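## Task

Place the white earphones in the small chest's top drawer and the red earphones in its bottom drawer, then make sure all drawers end closed and the chest is still standing upright.

## Robot and tools

Robot: two arms, left_arm and right_arm, each ending in a two-finger gripper. Fingers point along the gripper's +z axis and close along its y axis. end_effector_position is the point between the pads, roughly 1 cm short of the fingertips. Bases (scene frame): left_arm at (+0.004, +0.303, -0.005) m, right_arm at (+0.006, -0.305, -0.006) m, both nearly unrotated.

Frames: the scene frame has its origin at table-top height, centred between the arms, a little behind the near table edge; +x points out over the table, +z up, and left_arm sits on the +y side (this is not the image left). Reported hand positions, orientations (quat_wxyz) and velocities are in the scene frame and may be off by a few cm. Motion offsets, however, are expressed along each arm's own Hand target axes.

Numbers in a call: every row has 14 values, each between -1 and 1, always for both arms: left_arm dx, dy, dz, rx, ry, rz, opening, then the same seven for right_arm. The six pose values are an offset from that arm's Hand target (its last commanded pose), not an absolute pose; 1.0 equals 0.6 m of travel or 180 degrees of turn, and rx, ry, rz form a single rotation vector. Opening is absolute: +1 fully open (0.094 m), -1 shut. To leave an arm alone, give it six zeros and repeat its current opening; a 0 opening is a real command to half-close.

execute_actions(actions, cameras): actions is a list of actions; each action is a list of up to 15 rows, one per 1/30 s step, and a short action repeats its final row up to 15 steps. All rows in one action are measured from the pose held when that action began, so sending the same offset again moves the arm further. Images return only when actions is empty or cameras names them ("all" for every camera, [] for none). Cameras: cam_high, cam_low (both on a beam behind the arms, 672x504), cam_left_wrist, cam_right_wrist.

move(target, speed, blend, opening_speed, grip_force, blocking, cameras): drives each gripper in a straight line toward an offset from its Hand target. target is one 14-number row or a list of up to 15 rows; every row counts from the same starting Hand targets, not from the previous row. speed is in m/s, 0.002 to 2.9 (default 0.25), one value or one per target; rotation is capped at twice that in rad/s. blend, in m, rounds corners in a list (0 means stop at each). opening_speed (0.2 or higher, units of the -1..+1 scale per second) closes fingers gradually, useful for fragile items. grip_force, 10 to 50 N per pad, persists until changed; lower values close slowly. blocking=false returns after about 0.5 s while the move continues. Total duration is capped at 10 s. Paths do not avoid obstacles or the other arm; faster moves overshoot and strike harder. Avoid paths passing near an arm's own base, which can whip the elbow round. The move: line reports the ending (done, off_target, moving, held, fault) and limits (paced = clipped pose, held = steps withheld). done means within 10 mm and 2 degrees; it does not tell you about contact.

wait(seconds 0 to 3600, cameras): lets time run without new commands; returns early if a running move ends. stop(cameras): brakes the current move. zoom_image(camera, region [x0,y0,x1,y1], max 504x504 pixels, origin top-left) enlarges part of the latest image. finished_scene(scene: 1 or 2) ends the scene permanently; only call it once the goal is met and stable.

Reading results: Hand target is the commanded pose the next offsets start from; the gripper often stops short of it because of friction and gravity, more at long reach, so compare end_effector_position and re-send the gap. Each step the commanded orientation is clipped to 40 degrees from the measured one. grip_measured is finger opening on the command scale; with nothing held it may read up to 2.5 mm wide, and on a firmly held part it reads below the part's width. Grip force climbs about 1 N per 0.001 below first touch, then jumps to the limit; release by commanding well above grip_measured. Joint velocities labelled within noise mean the arm is still. Joint torques carry offsets and noise; entries 1 to 3 wrap at ±28 N m. Joint ranges (rad): waist -2.618..3.054, shoulder 0..3.142, elbow 0..3.142 (straight 2.901), wrist pitch and yaw ±1.571, wrist roll ±2.094.

Avoid: dropping or releasing moving items, anything leaving the table, slamming or shoving the chest or fixtures (bar, spacers, plate, low rail), contact between the two arms or gripping the other arm's fingers, strain on wrist camera cables, and pressing into unreachable poses. Motor heat builds from holding loads or stretched arms: MOTOR HOT appears at 75 °C, at 90 °C the arm folds and is lost for the scene, at 100 °C it collapses. Time spent thinking also passes in the scene, and loose objects may occasionally be nudged.

Each tool is called in YAML: its name, and indented under it one key for each argument.

## Session

execute_actions:
  actions: []

Scene clock: 0.00 s.
left_arm: end_effector_position=(+0.3118, +0.0787, +0.3146) grip_measured=+1.000 end_effector_quat_wxyz=(+0.426, -0.020, +0.884, -0.191) | right_arm: end_effector_position=(+0.2209, -0.0607, +0.3609) grip_measured=+1.000 end_effector_quat_wxyz=(+0.525, -0.191, +0.821, +0.114)
Joint positions: left_arm=[-0.731 1.305 1.442 -0.773 -0.287 -0.656 0.094] | right_arm=[1.199 1.156 1.429 -0.85 0.692 0.361 0.094]
Joint velocities: within noise
Joint torques (N m): no reading
Heat: left arm: 31 °C; right arm: 32 °C.
Hand target: left_arm +0.3114, +0.0797, +0.3180; +0.428, -0.022, +0.883, -0.191 | right_arm +0.2204, -0.0605, +0.3640; +0.527, -0.190, +0.820, +0.118
Tool commands: left_gripper/opening=+1.0 right_gripper/opening=+1.0

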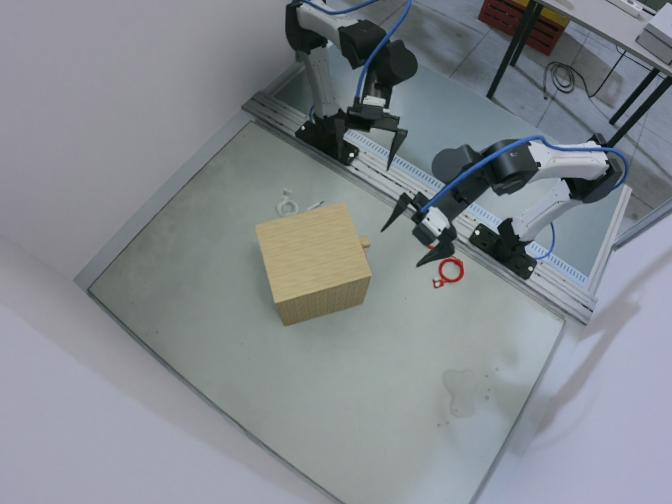

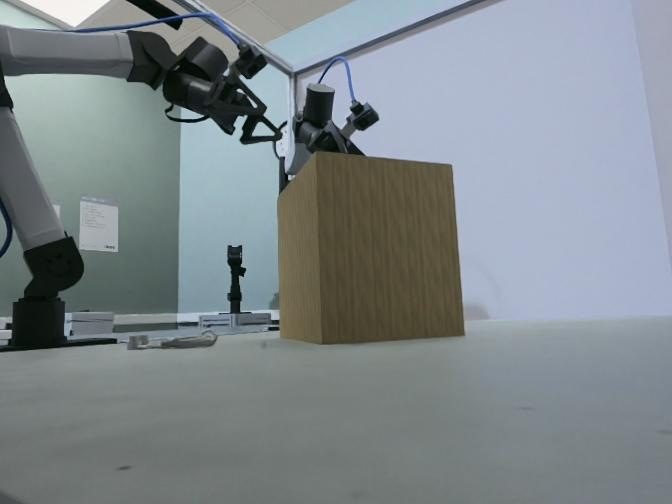

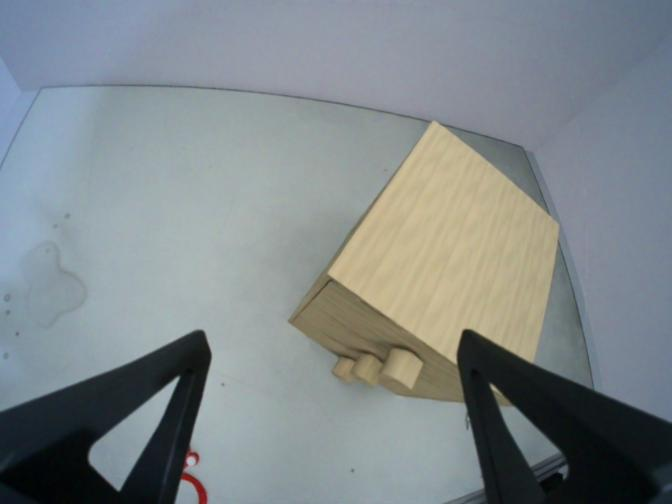

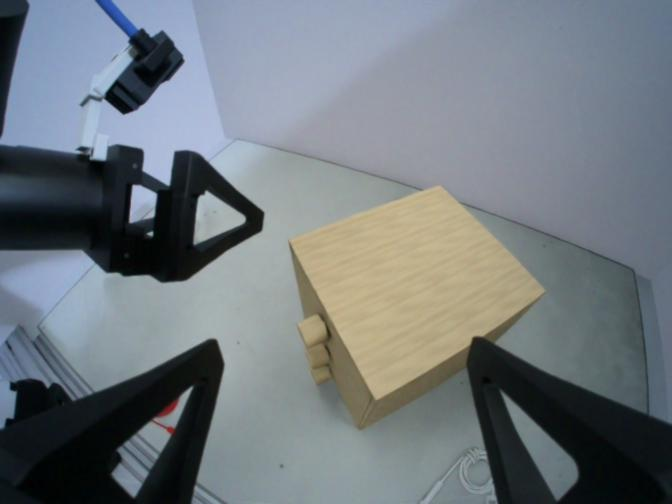

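zoom_image:
  camera: "cam_high"
  region: [240, 170, 400, 340]

zoom_image:
  camera: "cam_high"
  region: [380, 190, 500, 310]

zoom_image:
  camera: "cam_left_wrist"
  region: [260, 100, 600, 440]

zoom_image:
  camera: "cam_right_wrist"
  region: [270, 180, 570, 504]

Scaled by 2.965.

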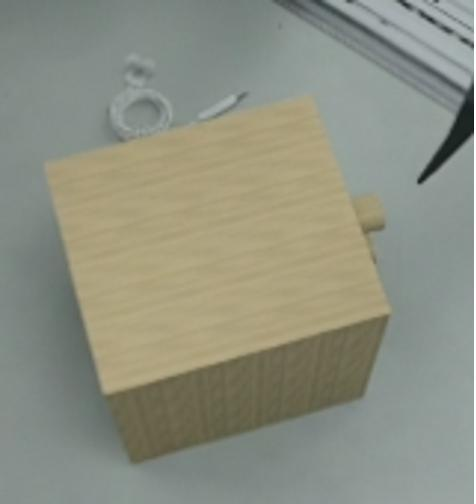

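Scaled by 4.200.

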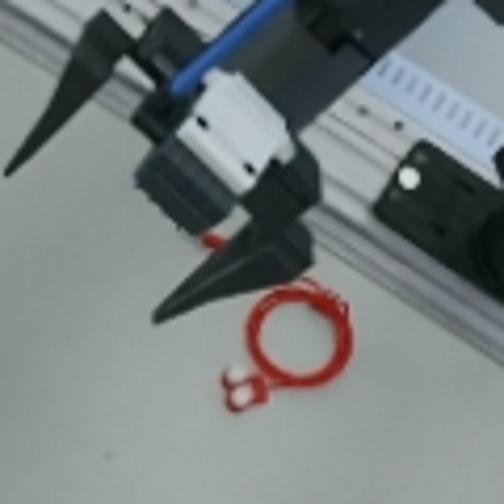

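Scaled by 1.482 from the camera's image (finer frame: 960x720).

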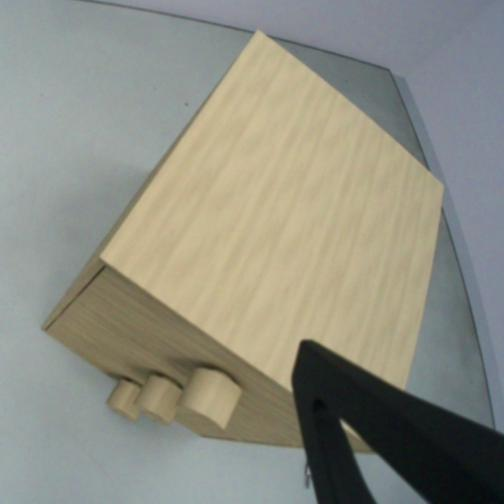

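Scaled by 1.556 from the camera's image (finer frame: 960x720).

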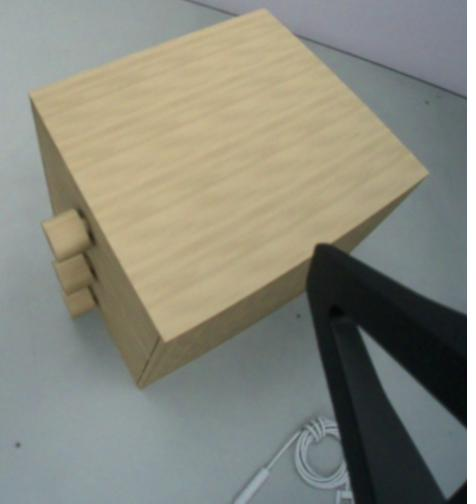

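move:
  target: [0.3205,0.0785,-0.1863,0.117,-0.054,0.191,1,0.263,-0.377,-0.118,0.106,0.193,0.0997,1]
  cameras: ["all"]

Scene clock: 23.17 s.
left_arm: end_effector_position=(+0.1087, +0.1191, +0.2223) grip_measured=+1.000 end_effector_quat_wxyz=(+0.532, +0.305, +0.759, -0.219) | right_arm: end_effector_position=(+0.2046, -0.3235, +0.2566) grip_measured=+1.000 end_effector_quat_wxyz=(+0.270, +0.002, +0.963, -0.007)
Joint positions: left_arm=[-1.696 0.41 0.608 -0.751 -0.863 -0.455 0.094] | right_arm=[-0.112 0.931 1.327 -1.409 -0.024 -0.088 0.094]
Joint torques (N m): left_arm=[-0.66 2.88 6.8 1.45 -0.6 -0.23] | right_arm=[-0.98 -0.08 6.05 1.17 -0.25 -0.11]
Heat: left arm: 35 °C; right arm: 34 °C.
Hand target: left_arm +0.1104, +0.1202, +0.2198; +0.534, +0.300, +0.762, -0.210 | right_arm +0.2020, -0.3216, +0.2518; +0.259, +0.000, +0.966, +0.000
Off the commanded pose: left_arm 0.003 m, 1 deg | right_arm 0.006 m, 2 deg.
move: done

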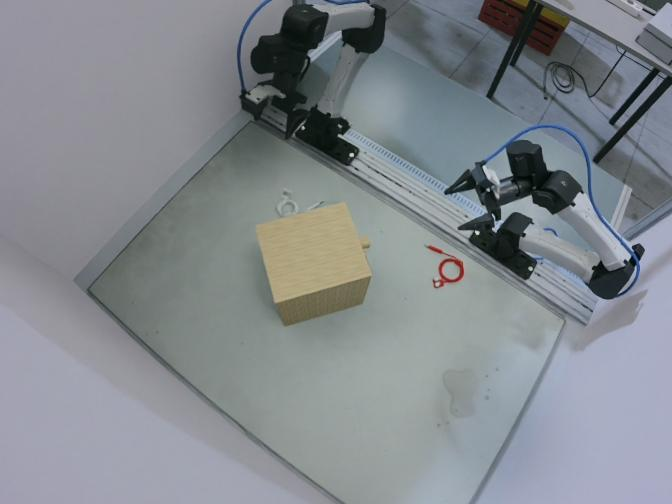

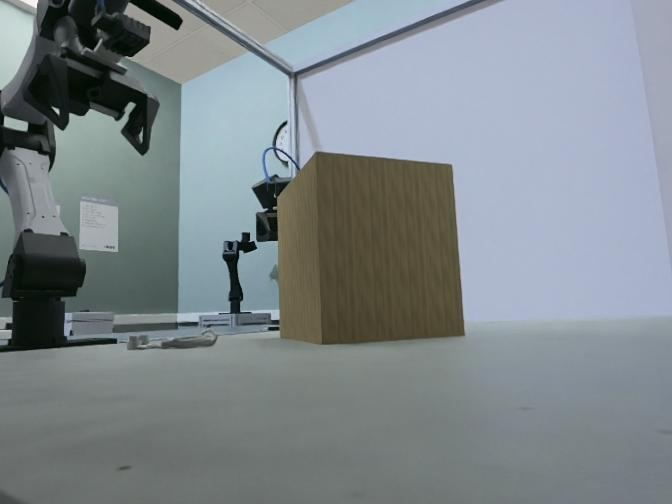

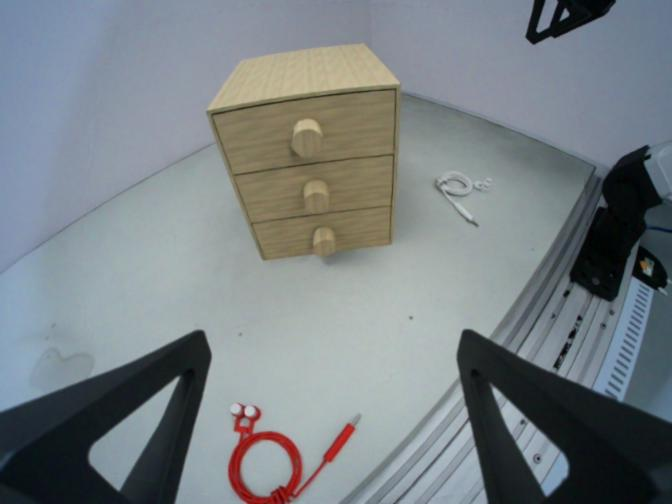

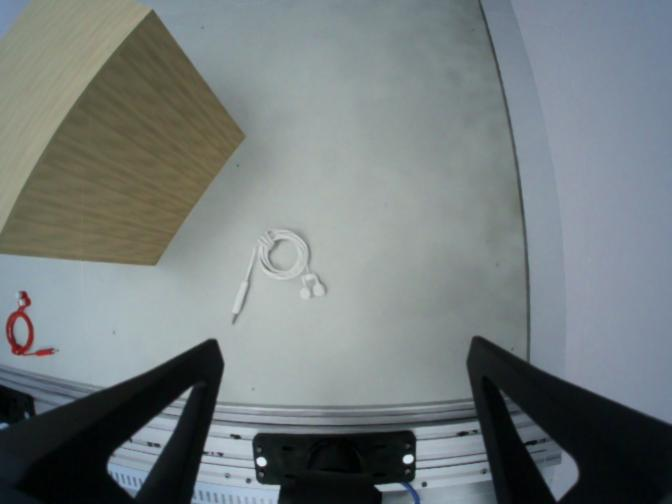

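zoom_image:
  camera: "cam_left_wrist"
  region: [200, 30, 420, 270]

zoom_image:
  camera: "cam_right_wrist"
  region: [220, 210, 350, 330]

Scaled by 2.100 from the camera's image (finer frame: 960x720).

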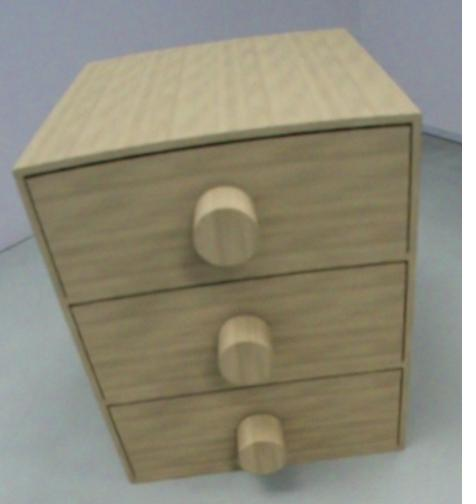

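Scaled by 3.877 from the camera's image (finer frame: 960x720).

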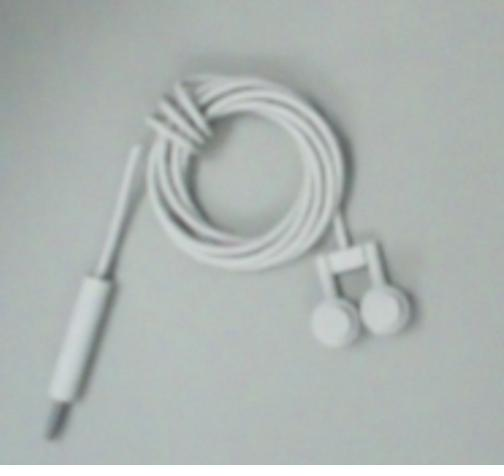

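move:
  target: [-0.059,0.002,0.308,-0.048,-0.055,-0.013,0.4,0.0305,0.071,0.236,0,0.1667,0,-0.3]
  cameras: ["cam_left_wrist","cam_right_wrist","cam_high"]

Scene clock: 56.50 s.
left_arm: end_effector_position=(+0.2429, +0.0019, +0.1776) grip_measured=+0.403 end_effector_quat_wxyz=(+0.605, +0.230, +0.742, -0.175) | right_arm: end_effector_position=(+0.2521, -0.2809, +0.1204) grip_measured=-0.298 end_effector_quat_wxyz=(-0.004, +0.000, +1.000, +0.001)
Joint positions: left_arm=[-1.104 1.262 0.49 0.524 -0.529 -0.115 0.066] | right_arm=[0.098 1.473 1.233 -1.332 0.012 0.114 0.033]
Joint torques (N m): left_arm=[0.76 -3.03 9.46 2 0.01 0.01] | right_arm=[0.39 -4 7.66 0.45 -0.04 0.07]
Heat: left arm: 35 °C; right arm: 33 °C.
Hand target: left_arm +0.2472, -0.0056, +0.1900; +0.614, +0.224, +0.733, -0.188 | right_arm +0.2571, -0.2789, +0.1200; +0.000, +0.000, +1.000, +0.000
Off the commanded pose: left_arm 0.015 m, 2 deg | right_arm 0.005 m, 1 deg.
move: off_target (left_arm)
Images, in order (width x height): cam_high 672x504, cam_left_wrist 672x504, cam_right_wrist 672x504.

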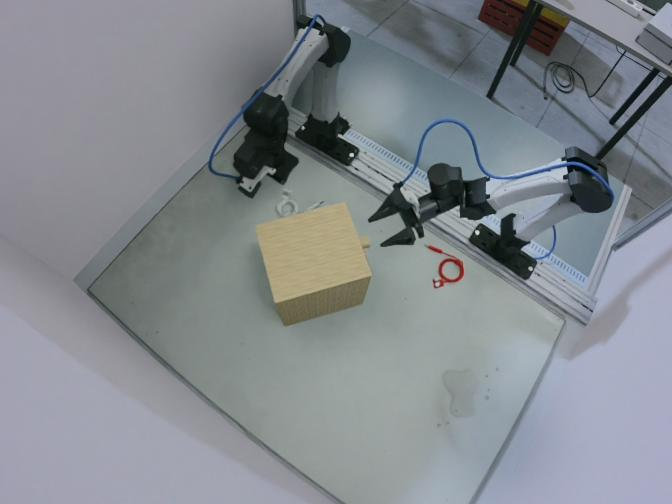

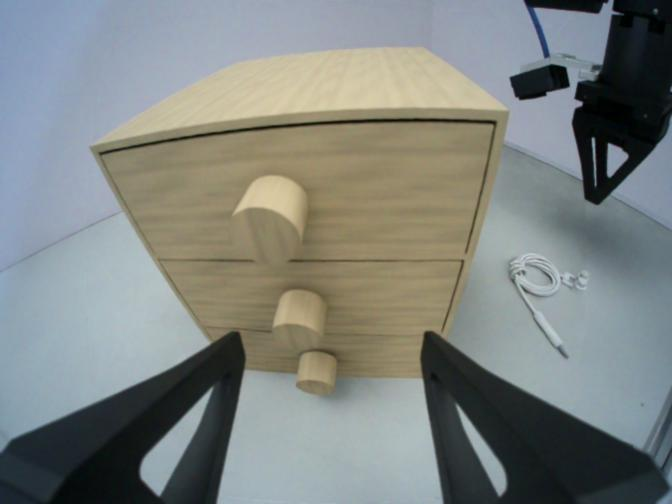

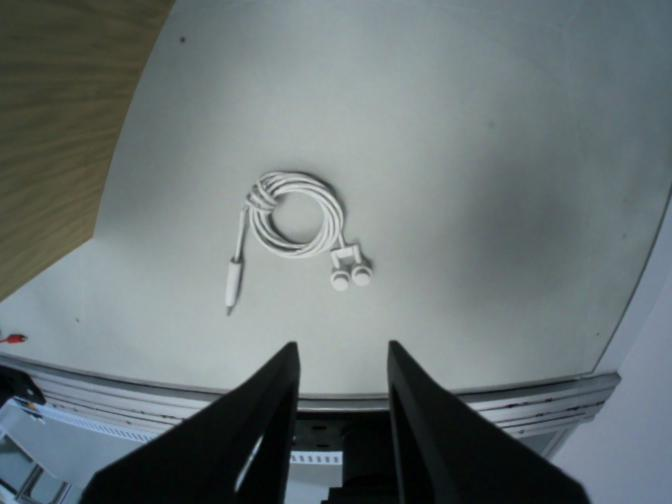

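move:
  target: [-0.005,0.0617,0.067,0,0,0,0.5,-0.0217,0.009,0.15,0,0,0,-0.3]
  cameras: ["cam_left_wrist","cam_right_wrist"]

Scene clock: 68.83 s.
left_arm: end_effector_position=(+0.2970, +0.0101, +0.1762) grip_measured=+0.497 end_effector_quat_wxyz=(+0.607, +0.222, +0.743, -0.178) | right_arm: end_effector_position=(+0.2726, -0.2748, +0.0365) grip_measured=-0.298 end_effector_quat_wxyz=(+0.006, +0.000, +1.000, +0.002)
Joint positions: left_arm=[-0.898 1.375 0.545 0.61 -0.335 -0.075 0.07] | right_arm=[0.108 1.591 1.007 -0.966 0.012 0.124 0.033]
Joint torques (N m): left_arm=[0.59 -3.81 9.28 2.08 0.12 0.05] | right_arm=[0.31 -4.68 5.2 0.43 0.02 0.07]
Heat: left arm: 38 °C; right arm: 32 °C.
Hand target: left_arm +0.3011, +0.0027, +0.1859; +0.614, +0.224, +0.733, -0.188 | right_arm +0.2701, -0.2734, +0.0300; +0.000, +0.000, +1.000, +0.000
Off the commanded pose: left_arm 0.013 m, 2 deg | right_arm 0.007 m, 1 deg.
move: off_target (left_arm)

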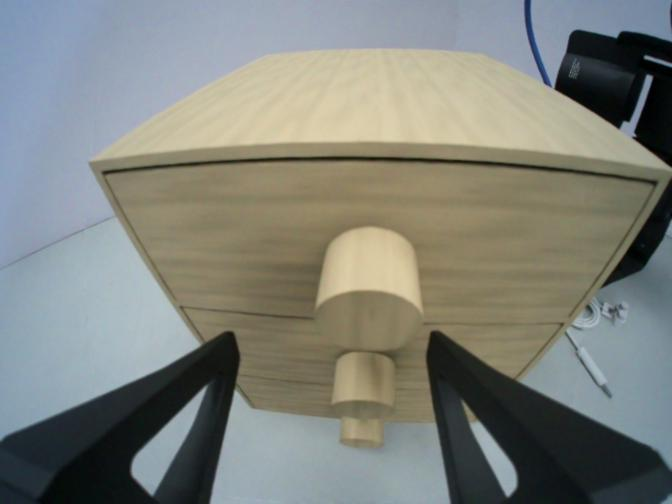

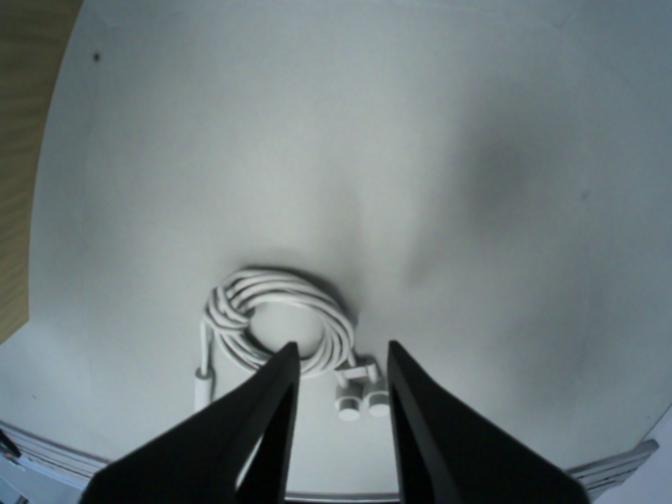

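move:
  target:
    - [-0.0117,-0.02,-0.002,0,0,0,0.5,0.0177,0.0047,0.015,0,0,0,-0.3]
    - [-0.0157,-0.02,0.0213,0,0,0,0.5,0.0177,0.0047,0.0367,0,0,0,-0.3]
    - [-0.0157,-0.02,0.0213,0,0,0,-0.4,0.0177,0.0047,0.0367,0,0,0,-1]
  speed: 0.06
  opening_speed: 1
  cameras: ["cam_left_wrist","cam_right_wrist"]

Scene clock: 76.73 s.
left_arm: end_effector_position=(+0.3002, -0.0091, +0.1839) grip_measured=-0.395 end_effector_quat_wxyz=(+0.607, +0.227, +0.740, -0.182) | right_arm: end_effector_position=(+0.2630, -0.2716, +0.0146) grip_measured=-0.906 end_effector_quat_wxyz=(+0.006, +0.000, +1.000, +0.002)
Joint positions: left_arm=[-0.924 1.427 0.618 0.592 -0.347 -0.075 0.028] | right_arm=[0.123 1.591 0.913 -0.872 0.012 0.139 0.004]
Joint torques (N m): left_arm=[0.66 -4.1 9.74 1.99 0.02 -0.01] | right_arm=[0.17 -4.41 4.79 0.45 -0.01 0.1]
Heat: left arm: 38 °C; right arm: 32 °C.
Hand target: left_arm +0.3062, -0.0153, +0.1930; +0.614, +0.224, +0.733, -0.188 | right_arm +0.2595, -0.2706, +0.0080; +0.000, +0.000, +1.000, +0.000
Off the commanded pose: left_arm 0.012 m, 1 deg | right_arm 0.008 m, 1 deg.
move: off_target (left_arm); target 3's new opening was sent with left_arm's hand 0.012 m and 1 deg from that target

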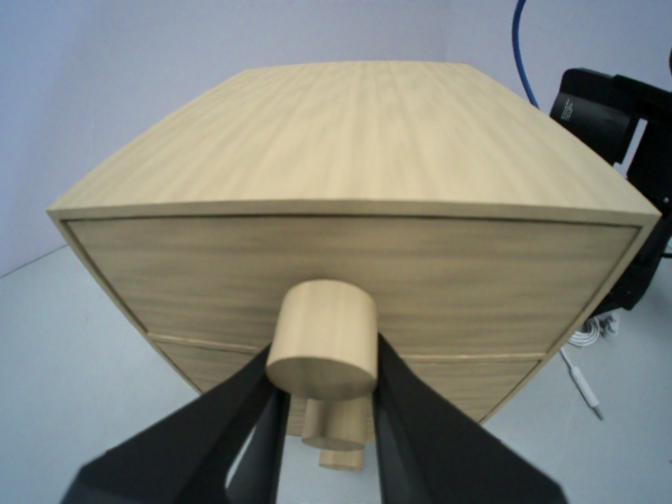

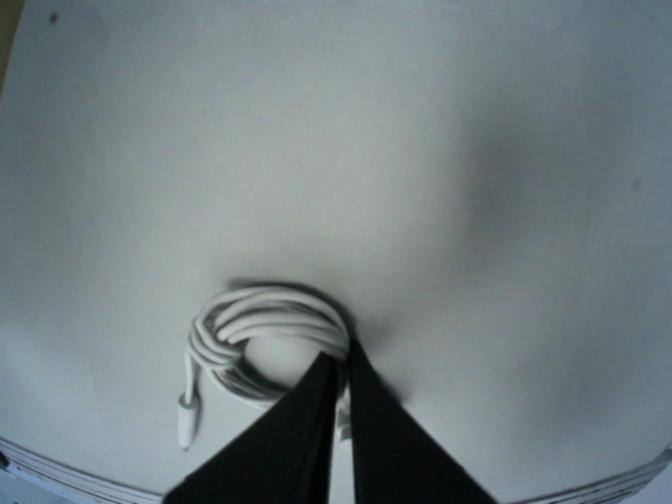

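move:
  target: [0,0,0,0,0,0,-0.65,0,0,-0.16,0,0,0,-1]
  speed: 0.15
  opening_speed: 1
  cameras: ["cam_left_wrist","cam_right_wrist"]

Scene clock: 79.70 s.
left_arm: end_effector_position=(+0.3004, -0.0089, +0.1838) grip_measured=-0.465 end_effector_quat_wxyz=(+0.607, +0.227, +0.740, -0.181) | right_arm: end_effector_position=(+0.2545, -0.2728, +0.0937) grip_measured=-0.906 end_effector_quat_wxyz=(-0.013, +0.000, +1.000, +0.000)
Joint positions: left_arm=[-0.924 1.427 0.618 0.592 -0.349 -0.075 0.025] | right_arm=[0.128 1.51 1.16 -1.24 0.012 0.144 0.004]
Joint torques (N m): left_arm=[0.66 -4.1 9.73 1.99 0.01 -0.01] | right_arm=[0.24 -5.78 9.55 0.08 -0.02 0.06]
Heat: left arm: 38 °C; right arm: 32 °C.
Hand target: left_arm +0.3062, -0.0152, +0.1929; +0.614, +0.224, +0.733, -0.188 | right_arm +0.2594, -0.2707, +0.1040; +0.000, +0.000, +1.000, +0.000
Off the commanded pose: left_arm 0.013 m, 1 deg | right_arm 0.012 m, 2 deg.
move: off_target (right_arm)

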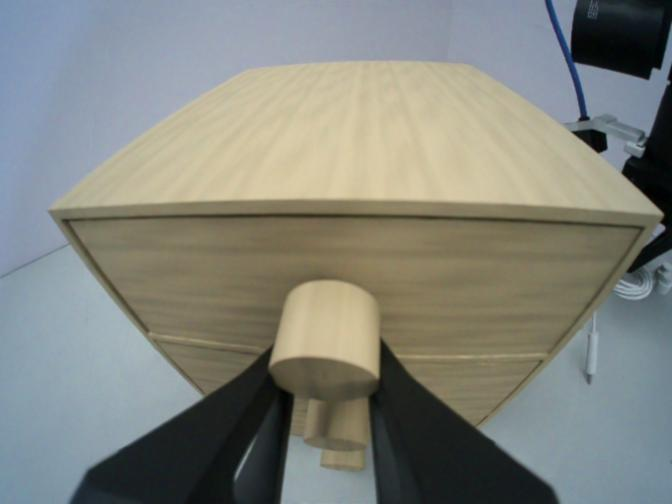

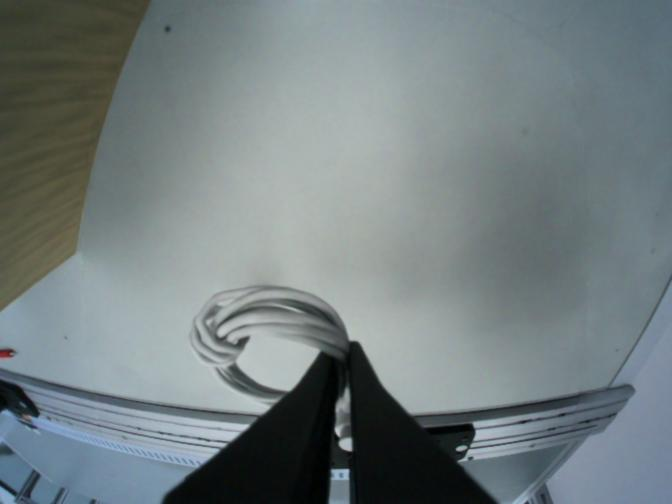

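move:
  target: [0.0376,0,-0.2133,0,0,0,-0.65,0,0,-0.38,0,0,0,-1]
  speed: 0.12
  cameras: ["all"]

Scene clock: 91.87 s.
left_arm: end_effector_position=(+0.2020, +0.0602, +0.1819) grip_measured=-0.465 end_effector_quat_wxyz=(+0.602, +0.225, +0.745, -0.176) | right_arm: end_effector_position=(+0.2623, -0.2713, +0.3220) grip_measured=-0.906 end_effector_quat_wxyz=(+0.262, -0.002, +0.964, +0.042)
Joint positions: left_arm=[-1.182 0.848 0.336 0.244 -0.608 -0.152 0.025] | right_arm=[0.143 1.287 1.814 -1.554 0.012 0.148 0.004]
Joint torques (N m): left_arm=[-1.44 -2.8 7.72 2.08 -0.29 0.1] | right_arm=[0.24 -3.12 8.64 1.18 0 0.05]
Heat: left arm: 38 °C; right arm: 32 °C.
Hand target: left_arm +0.1985, +0.0575, +0.1930; +0.614, +0.224, +0.733, -0.188 | right_arm +0.2593, -0.2707, +0.3319; +0.000, +0.000, +1.000, +0.000
Off the commanded pose: left_arm 0.012 m, 2 deg | right_arm 0.010 m, 31 deg.
joint sent to its limit (right arm) — joint 4 (wrist pitch), lower limit. The joint targets are off in orientation, not in position.
move: off_target (left_arm, right_arm)

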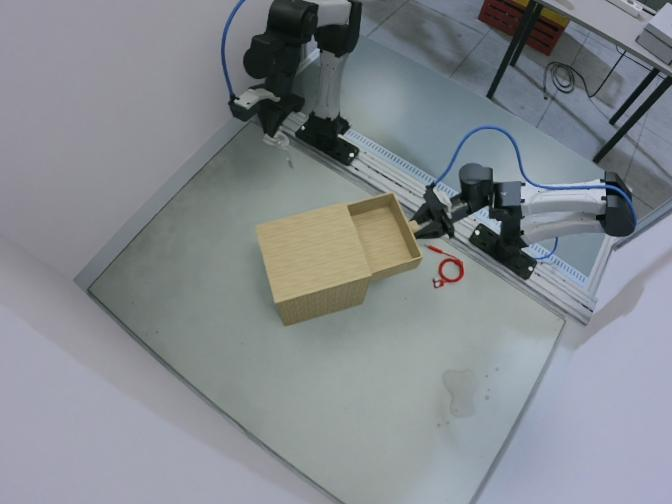

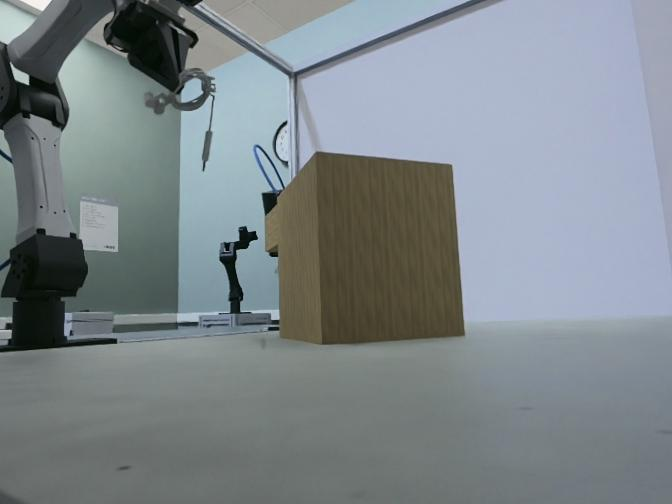

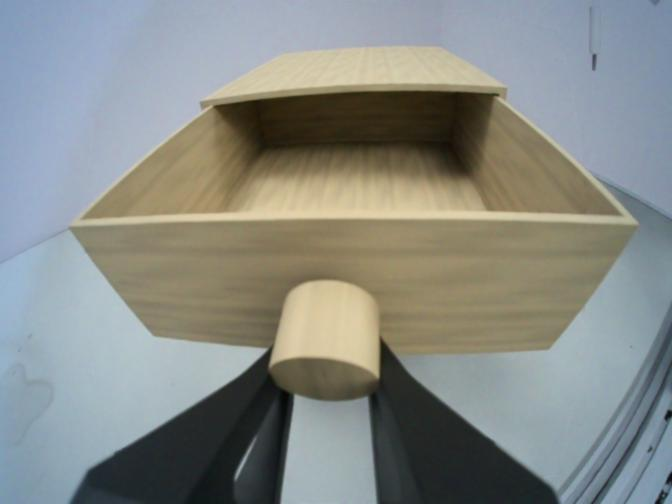

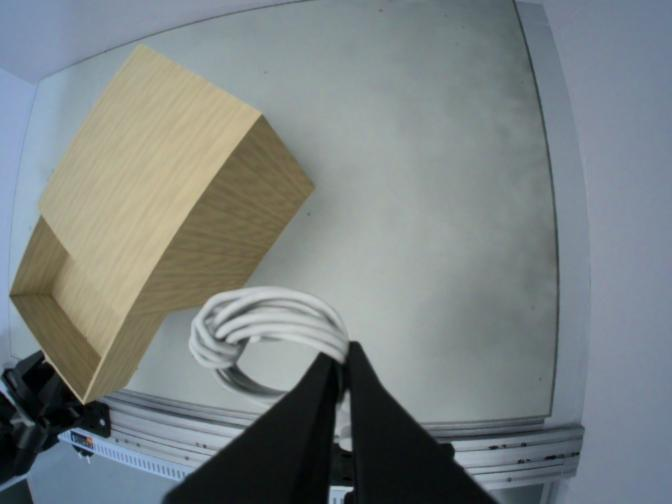

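move:
  target:
    - [0,0,0,0,0,0,0.4,0,0,0,0,0,0,-1]
    - [0.0145,0,-0.082,0,0,0,0.4,0,0,0,0,0,0,-1]
    - [0.1357,0.0708,-0.1643,0,0.3056,0,0.4,-0.0667,0.481,-0.0217,0,0,-0.311,-1]
  speed: 0.2
  blend: [0,0.01,0]
  cameras: ["all"]

Scene clock: 106.80 s.
left_arm: end_effector_position=(+0.1307, +0.1556, +0.1251) grip_measured=+0.397 end_effector_quat_wxyz=(+0.211, +0.281, +0.934, -0.061) | right_arm: end_effector_position=(+0.3002, +0.0138, +0.3436) grip_measured=-0.906 end_effector_quat_wxyz=(+0.293, -0.438, +0.842, +0.113)
Joint positions: left_arm=[-0.988 0.857 0.786 -1.096 -0.174 -0.39 0.066] | right_arm=[0.828 1.975 2.595 -1.556 0.012 -0.124 0.004]
Joint torques (N m): left_arm=[0.76 0.03 9.13 0.85 -0.04 0.06] | right_arm=[0.76 -6.72 7.95 1.41 -0.03 -0.13]
Heat: left arm: 39 °C; right arm: 33 °C.
Hand target: left_arm +0.1300, +0.1549, +0.1301; +0.206, +0.286, +0.934, -0.063 | right_arm +0.2991, +0.0178, +0.3451; +0.000, -0.470, +0.883, +0.000
Off the commanded pose: left_arm 0.005 m, 1 deg | right_arm 0.004 m, 37 deg.
joint sent to its limit (right arm) — joint 4 (wrist pitch), lower limit. The joint targets are off in orientation, not in position.
move: off_target (right_arm)

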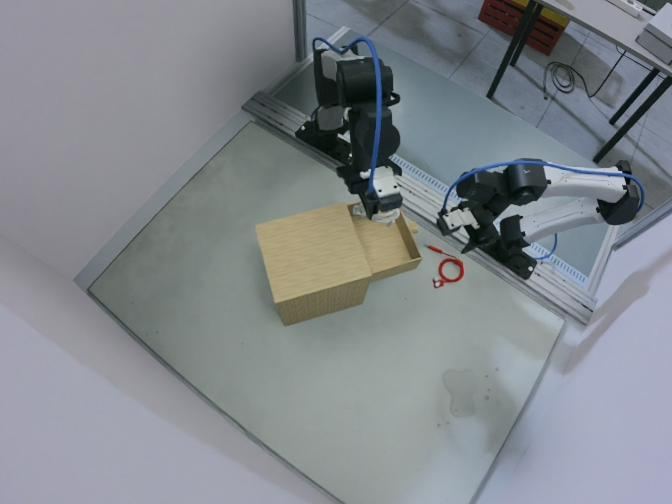

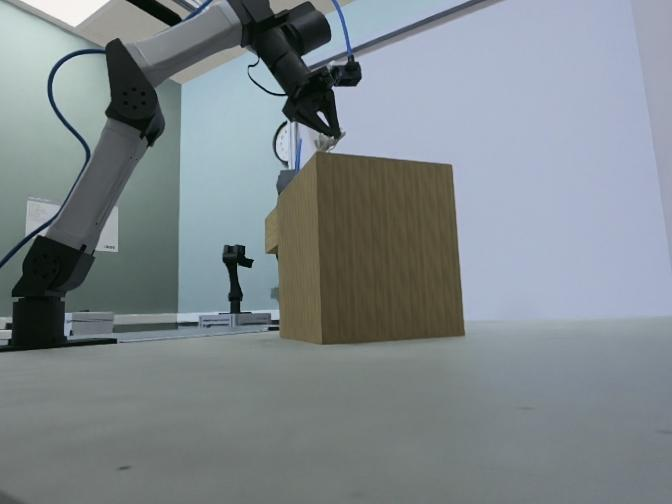

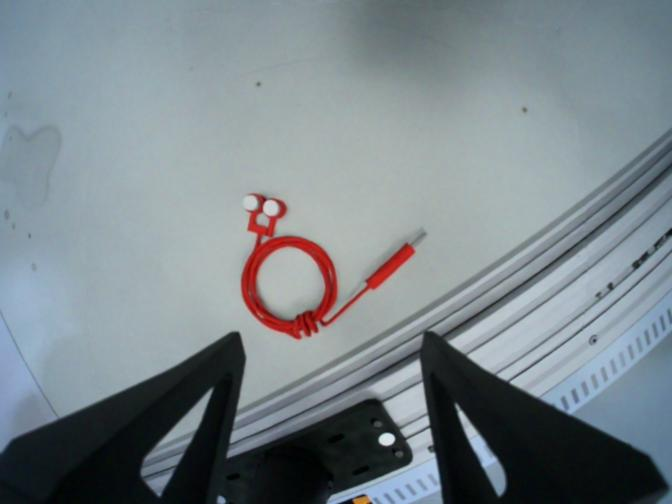

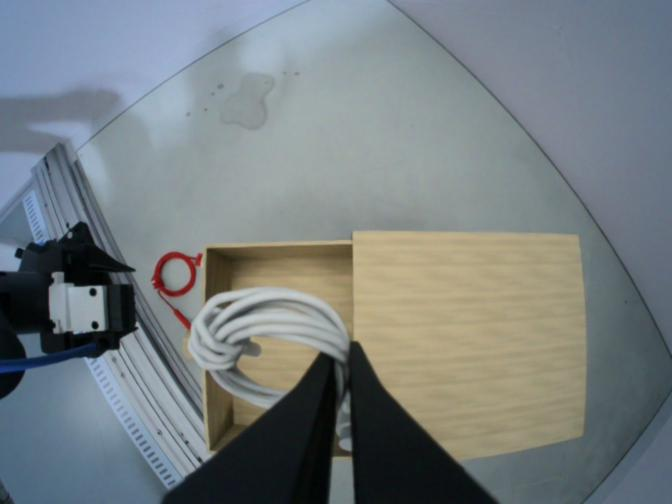

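move:
  target: [0.0388,0.104,0.138,0,0.0556,0,-0.3,0,0.05,0.142,0,0,0,-1]
  speed: 0.15
  cameras: ["all"]

Scene clock: 118.43 s.
left_arm: end_effector_position=(+0.1795, +0.1988, +0.0502) grip_measured=-0.297 end_effector_quat_wxyz=(+0.134, +0.285, +0.948, -0.033) | right_arm: end_effector_position=(+0.2770, +0.0328, +0.2706) grip_measured=-0.906 end_effector_quat_wxyz=(+0.188, -0.459, +0.864, +0.084)
Joint positions: left_arm=[-0.503 1.057 0.617 -0.858 0.009 0.057 0.033] | right_arm=[0.896 2.012 2.408 -1.557 0.016 -0.072 0.004]
Joint torques (N m): left_arm=[0.75 -1.13 5.94 0.82 0.22 0.08] | right_arm=[0.49 -7.42 5.31 1 0.01 0.03]
Heat: left arm: 39 °C; right arm: 33 °C.
Hand target: left_arm +0.1764, +0.1989, +0.0452; +0.124, +0.290, +0.948, -0.038 | right_arm +0.2744, +0.0347, +0.2600; +0.000, -0.470, +0.883, +0.000
Off the commanded pose: left_arm 0.006 m, 1 deg | right_arm 0.011 m, 24 deg.
joint sent to its limit (right arm) — joint 4 (wrist pitch), lower limit. The joint targets are off in orientation, not in position.
move: off_target (right_arm)

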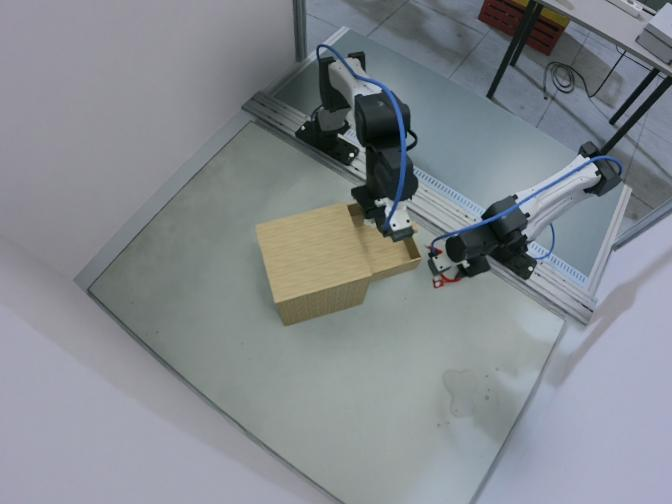

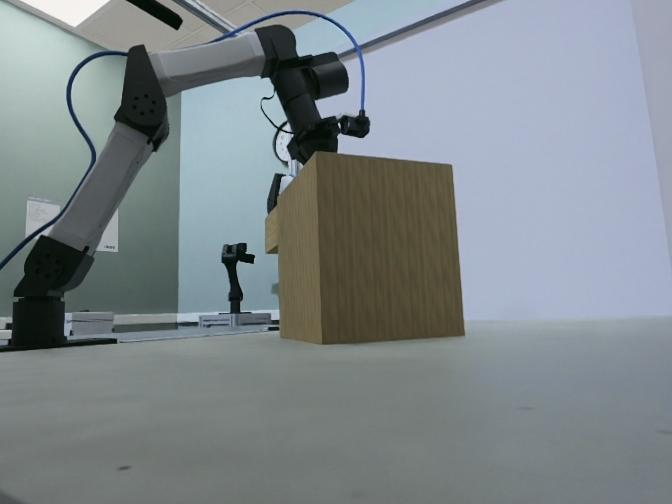

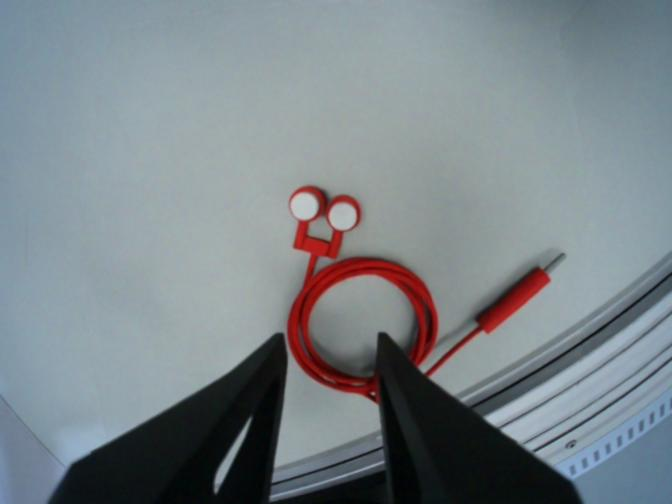

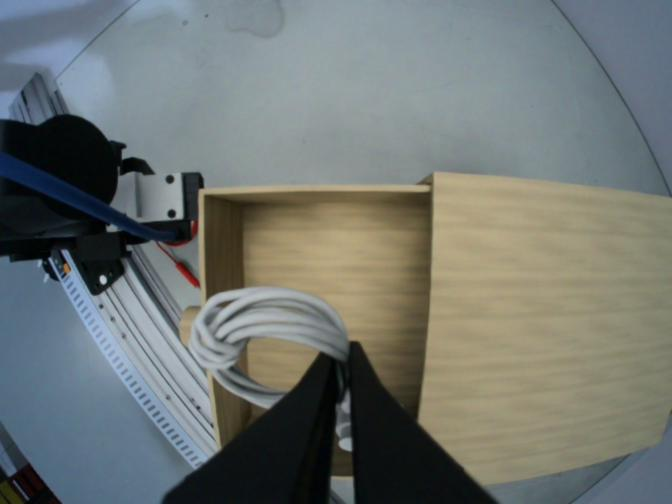

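move:
  target:
    - [0.0188,0.0275,0.0123,0,0,0,-0.3,-0.0167,0,0.07,0,0,0,-1]
    - [0.0308,0.0275,0.0573,0,0,0,-0.3,-0.0167,0,0.147,0,0,0,-1]
    - [0.0308,0.0275,0.0573,0,0,0,-1,-0.0167,0,0.147,0,0,0,-1]
  speed: 0.07
  opening_speed: 1
  cameras: ["cam_left_wrist","cam_right_wrist","cam_low"]

Scene clock: 131.20 s.
left_arm: end_effector_position=(+0.1878, +0.2138, +0.0190) grip_measured=-0.933 end_effector_quat_wxyz=(+0.149, +0.287, +0.946, -0.037) | right_arm: end_effector_position=(+0.2832, +0.0431, +0.1831) grip_measured=-0.906 end_effector_quat_wxyz=(+0.085, -0.468, +0.879, +0.038)
Joint positions: left_arm=[-0.39 1.072 0.487 -0.686 0.044 0.169 0.003] | right_arm=[0.896 2.175 2.342 -1.558 0.016 -0.07 0.004]
Joint torques (N m): left_arm=[0.7 -0.14 4.66 0.83 0.12 0.07] | right_arm=[0.09 -8.55 5.7 0.56 -0.02 0.05]
Heat: left arm: 38 °C; right arm: 33 °C.
Hand target: left_arm +0.1782, +0.2176, +0.0073; +0.124, +0.290, +0.948, -0.038 | right_arm +0.2800, +0.0430, +0.1718; +0.000, -0.470, +0.883, +0.000
Off the commanded pose: left_arm 0.016 m, 3 deg | right_arm 0.012 m, 11 deg.
joint sent to its limit (right arm) — joint 4 (wrist pitch), lower limit. The joint targets are off in orientation, not in position.
move: off_target (left_arm, right_arm); target 3's new opening was sent with left_arm's hand 0.011 m and 1 deg from that target
Images, in order (width x height): cam_low 672x504, cam_left_wrist 672x504, cam_right_wrist 672x504.

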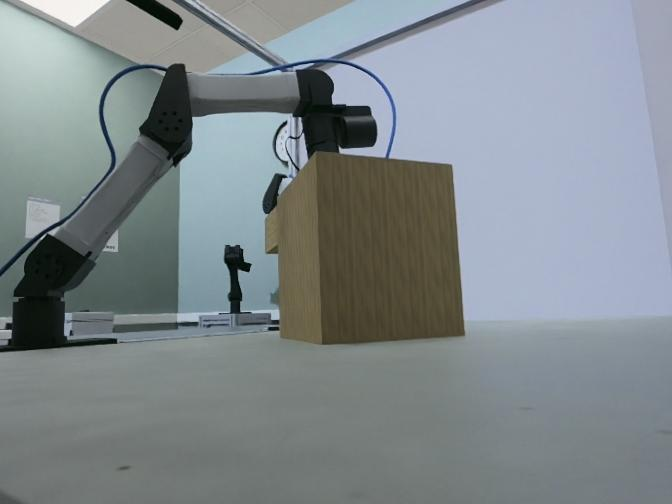

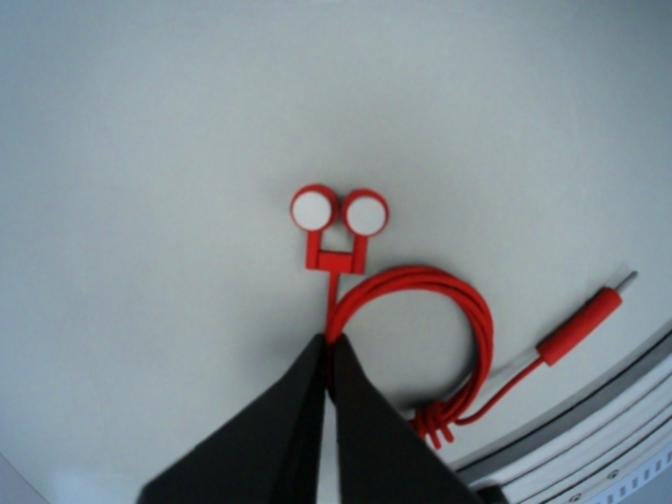

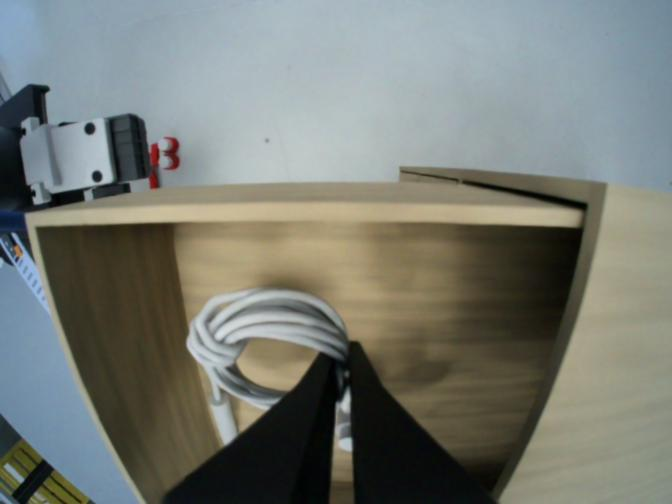

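move:
  target:
    - [0,0,0,0,0,0,-0.3,0,0,0.02,0,0,0,-1]
    - [-0.02,0,-0.13,0,0,0,-0.3,0,0,0.02,0,0,0,-0.5]
    - [-0.02,0,-0.13,0,0,0,-0.3,0,0,-0.15,0,0,0,-0.5]
  speed: 0.1
  opening_speed: 1
  cameras: ["cam_left_wrist","cam_right_wrist"]

Scene clock: 142.60 s.
left_arm: end_effector_position=(+0.1702, +0.2238, +0.0773) grip_measured=-0.303 end_effector_quat_wxyz=(+0.117, +0.286, +0.950, -0.032) | right_arm: end_effector_position=(+0.2835, +0.0419, +0.2437) grip_measured=-0.502 end_effector_quat_wxyz=(+0.160, -0.461, +0.870, +0.072)
Joint positions: left_arm=[-0.377 0.988 0.703 -1.051 0.044 0.18 0.033] | right_arm=[0.896 2.084 2.419 -1.559 0.016 -0.07 0.023]
Joint torques (N m): left_arm=[0.75 -2.55 8.88 0.58 0.15 0.1] | right_arm=[0.47 -10.78 8.87 0.91 -0.1 0.04]
Heat: left arm: 37 °C; right arm: 34 °C.
Hand target: left_arm +0.1711, +0.2224, +0.0857; +0.124, +0.290, +0.948, -0.038 | right_arm +0.2799, +0.0429, +0.2617; +0.000, -0.469, +0.883, +0.000
Off the commanded pose: left_arm 0.009 m, 1 deg | right_arm 0.018 m, 20 deg.
joint sent to its limit (right arm) — joint 4 (wrist pitch), lower limit. The joint targets are off in orientation, not in position.
move: off_target (right_arm); target 2's new opening was sent with right_arm's hand 0.012 m and 9 deg from that target

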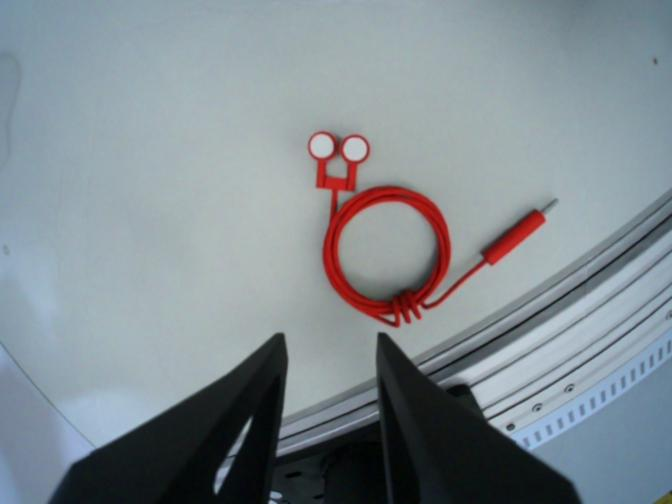

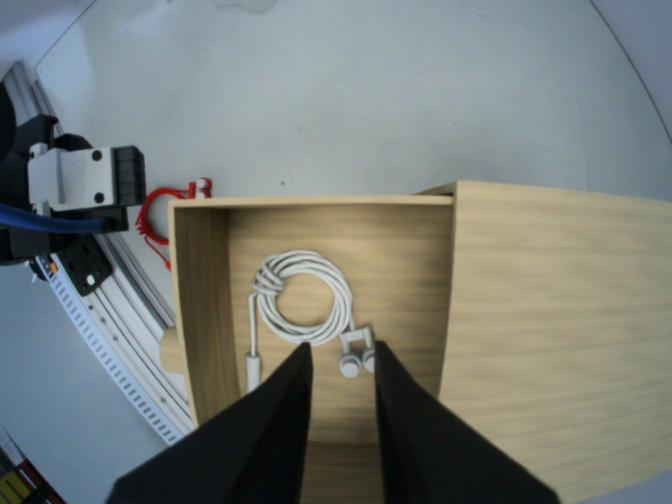

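move:
  target:
    - [-0.1525,-0.199,-0.144,0,-0.361,0,-1,0,0,-0.12,0,0,0,-0.5]
    - [-0.1525,-0.199,-0.144,0,-0.361,0,-1,0.526,-0.093,-0.12,0,0,0.2,-0.5]
  speed: 0.25
  blend: [0.02,0]
  cameras: ["cam_left_wrist","cam_high"]

Scene clock: 153.27 s.
left_arm: end_effector_position=(+0.1574, +0.0852, +0.1939) grip_measured=-0.995 end_effector_quat_wxyz=(+0.609, +0.229, +0.734, -0.194) | right_arm: end_effector_position=(+0.1526, -0.2501, +0.3360) grip_measured=-0.502 end_effector_quat_wxyz=(+0.357, -0.157, +0.917, +0.086)
Joint positions: left_arm=[-1.422 0.559 0.31 -0.027 -0.811 -0.215 0] | right_arm=[0.404 0.853 1.601 -1.563 0.022 0.066 0.023]
Joint torques (N m): left_arm=[-0.21 0.99 6.94 1.88 -0.46 0.01] | right_arm=[-0.9 0.39 4.12 1.54 -0.15 -0.12]
Heat: left arm: 36 °C; right arm: 34 °C.
Hand target: left_arm +0.1591, +0.0864, +0.1927; +0.614, +0.224, +0.733, -0.188 | right_arm +0.1497, -0.2500, +0.3336; +0.026, -0.173, +0.985, +0.007
Off the commanded pose: left_arm 0.002 m, 1 deg | right_arm 0.004 m, 43 deg; orientation clipped.
joint sent to its limit (right arm) — joint 4 (wrist pitch), lower limit. The joint targets are off in orientation, not in position.
move: off_target (right_arm); limits=paced
Images, in order (width x height): cam_high 672x504, cam_left_wrist 672x504.

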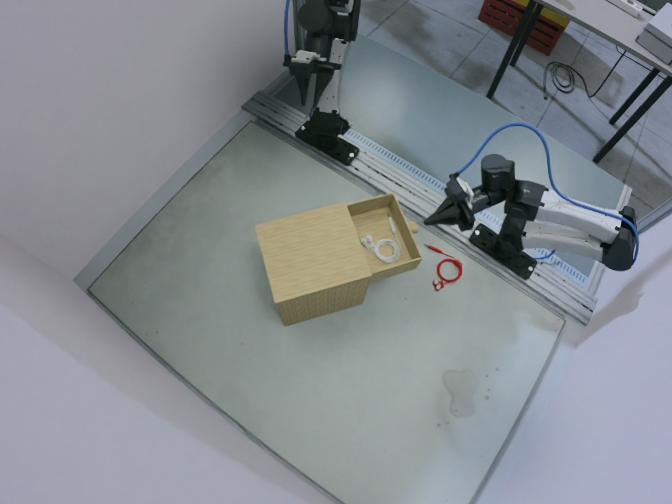

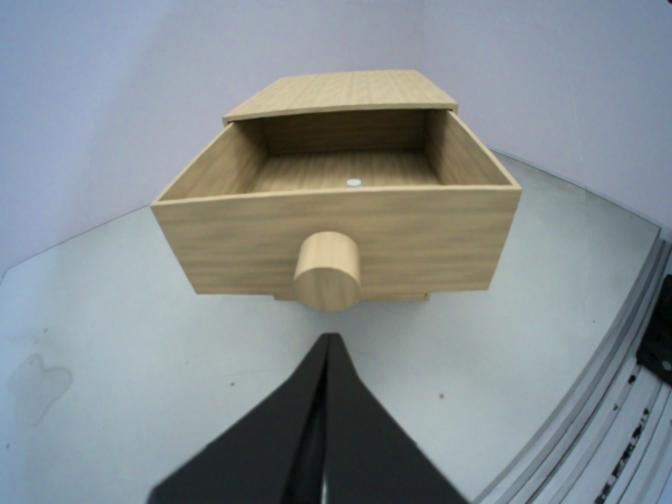

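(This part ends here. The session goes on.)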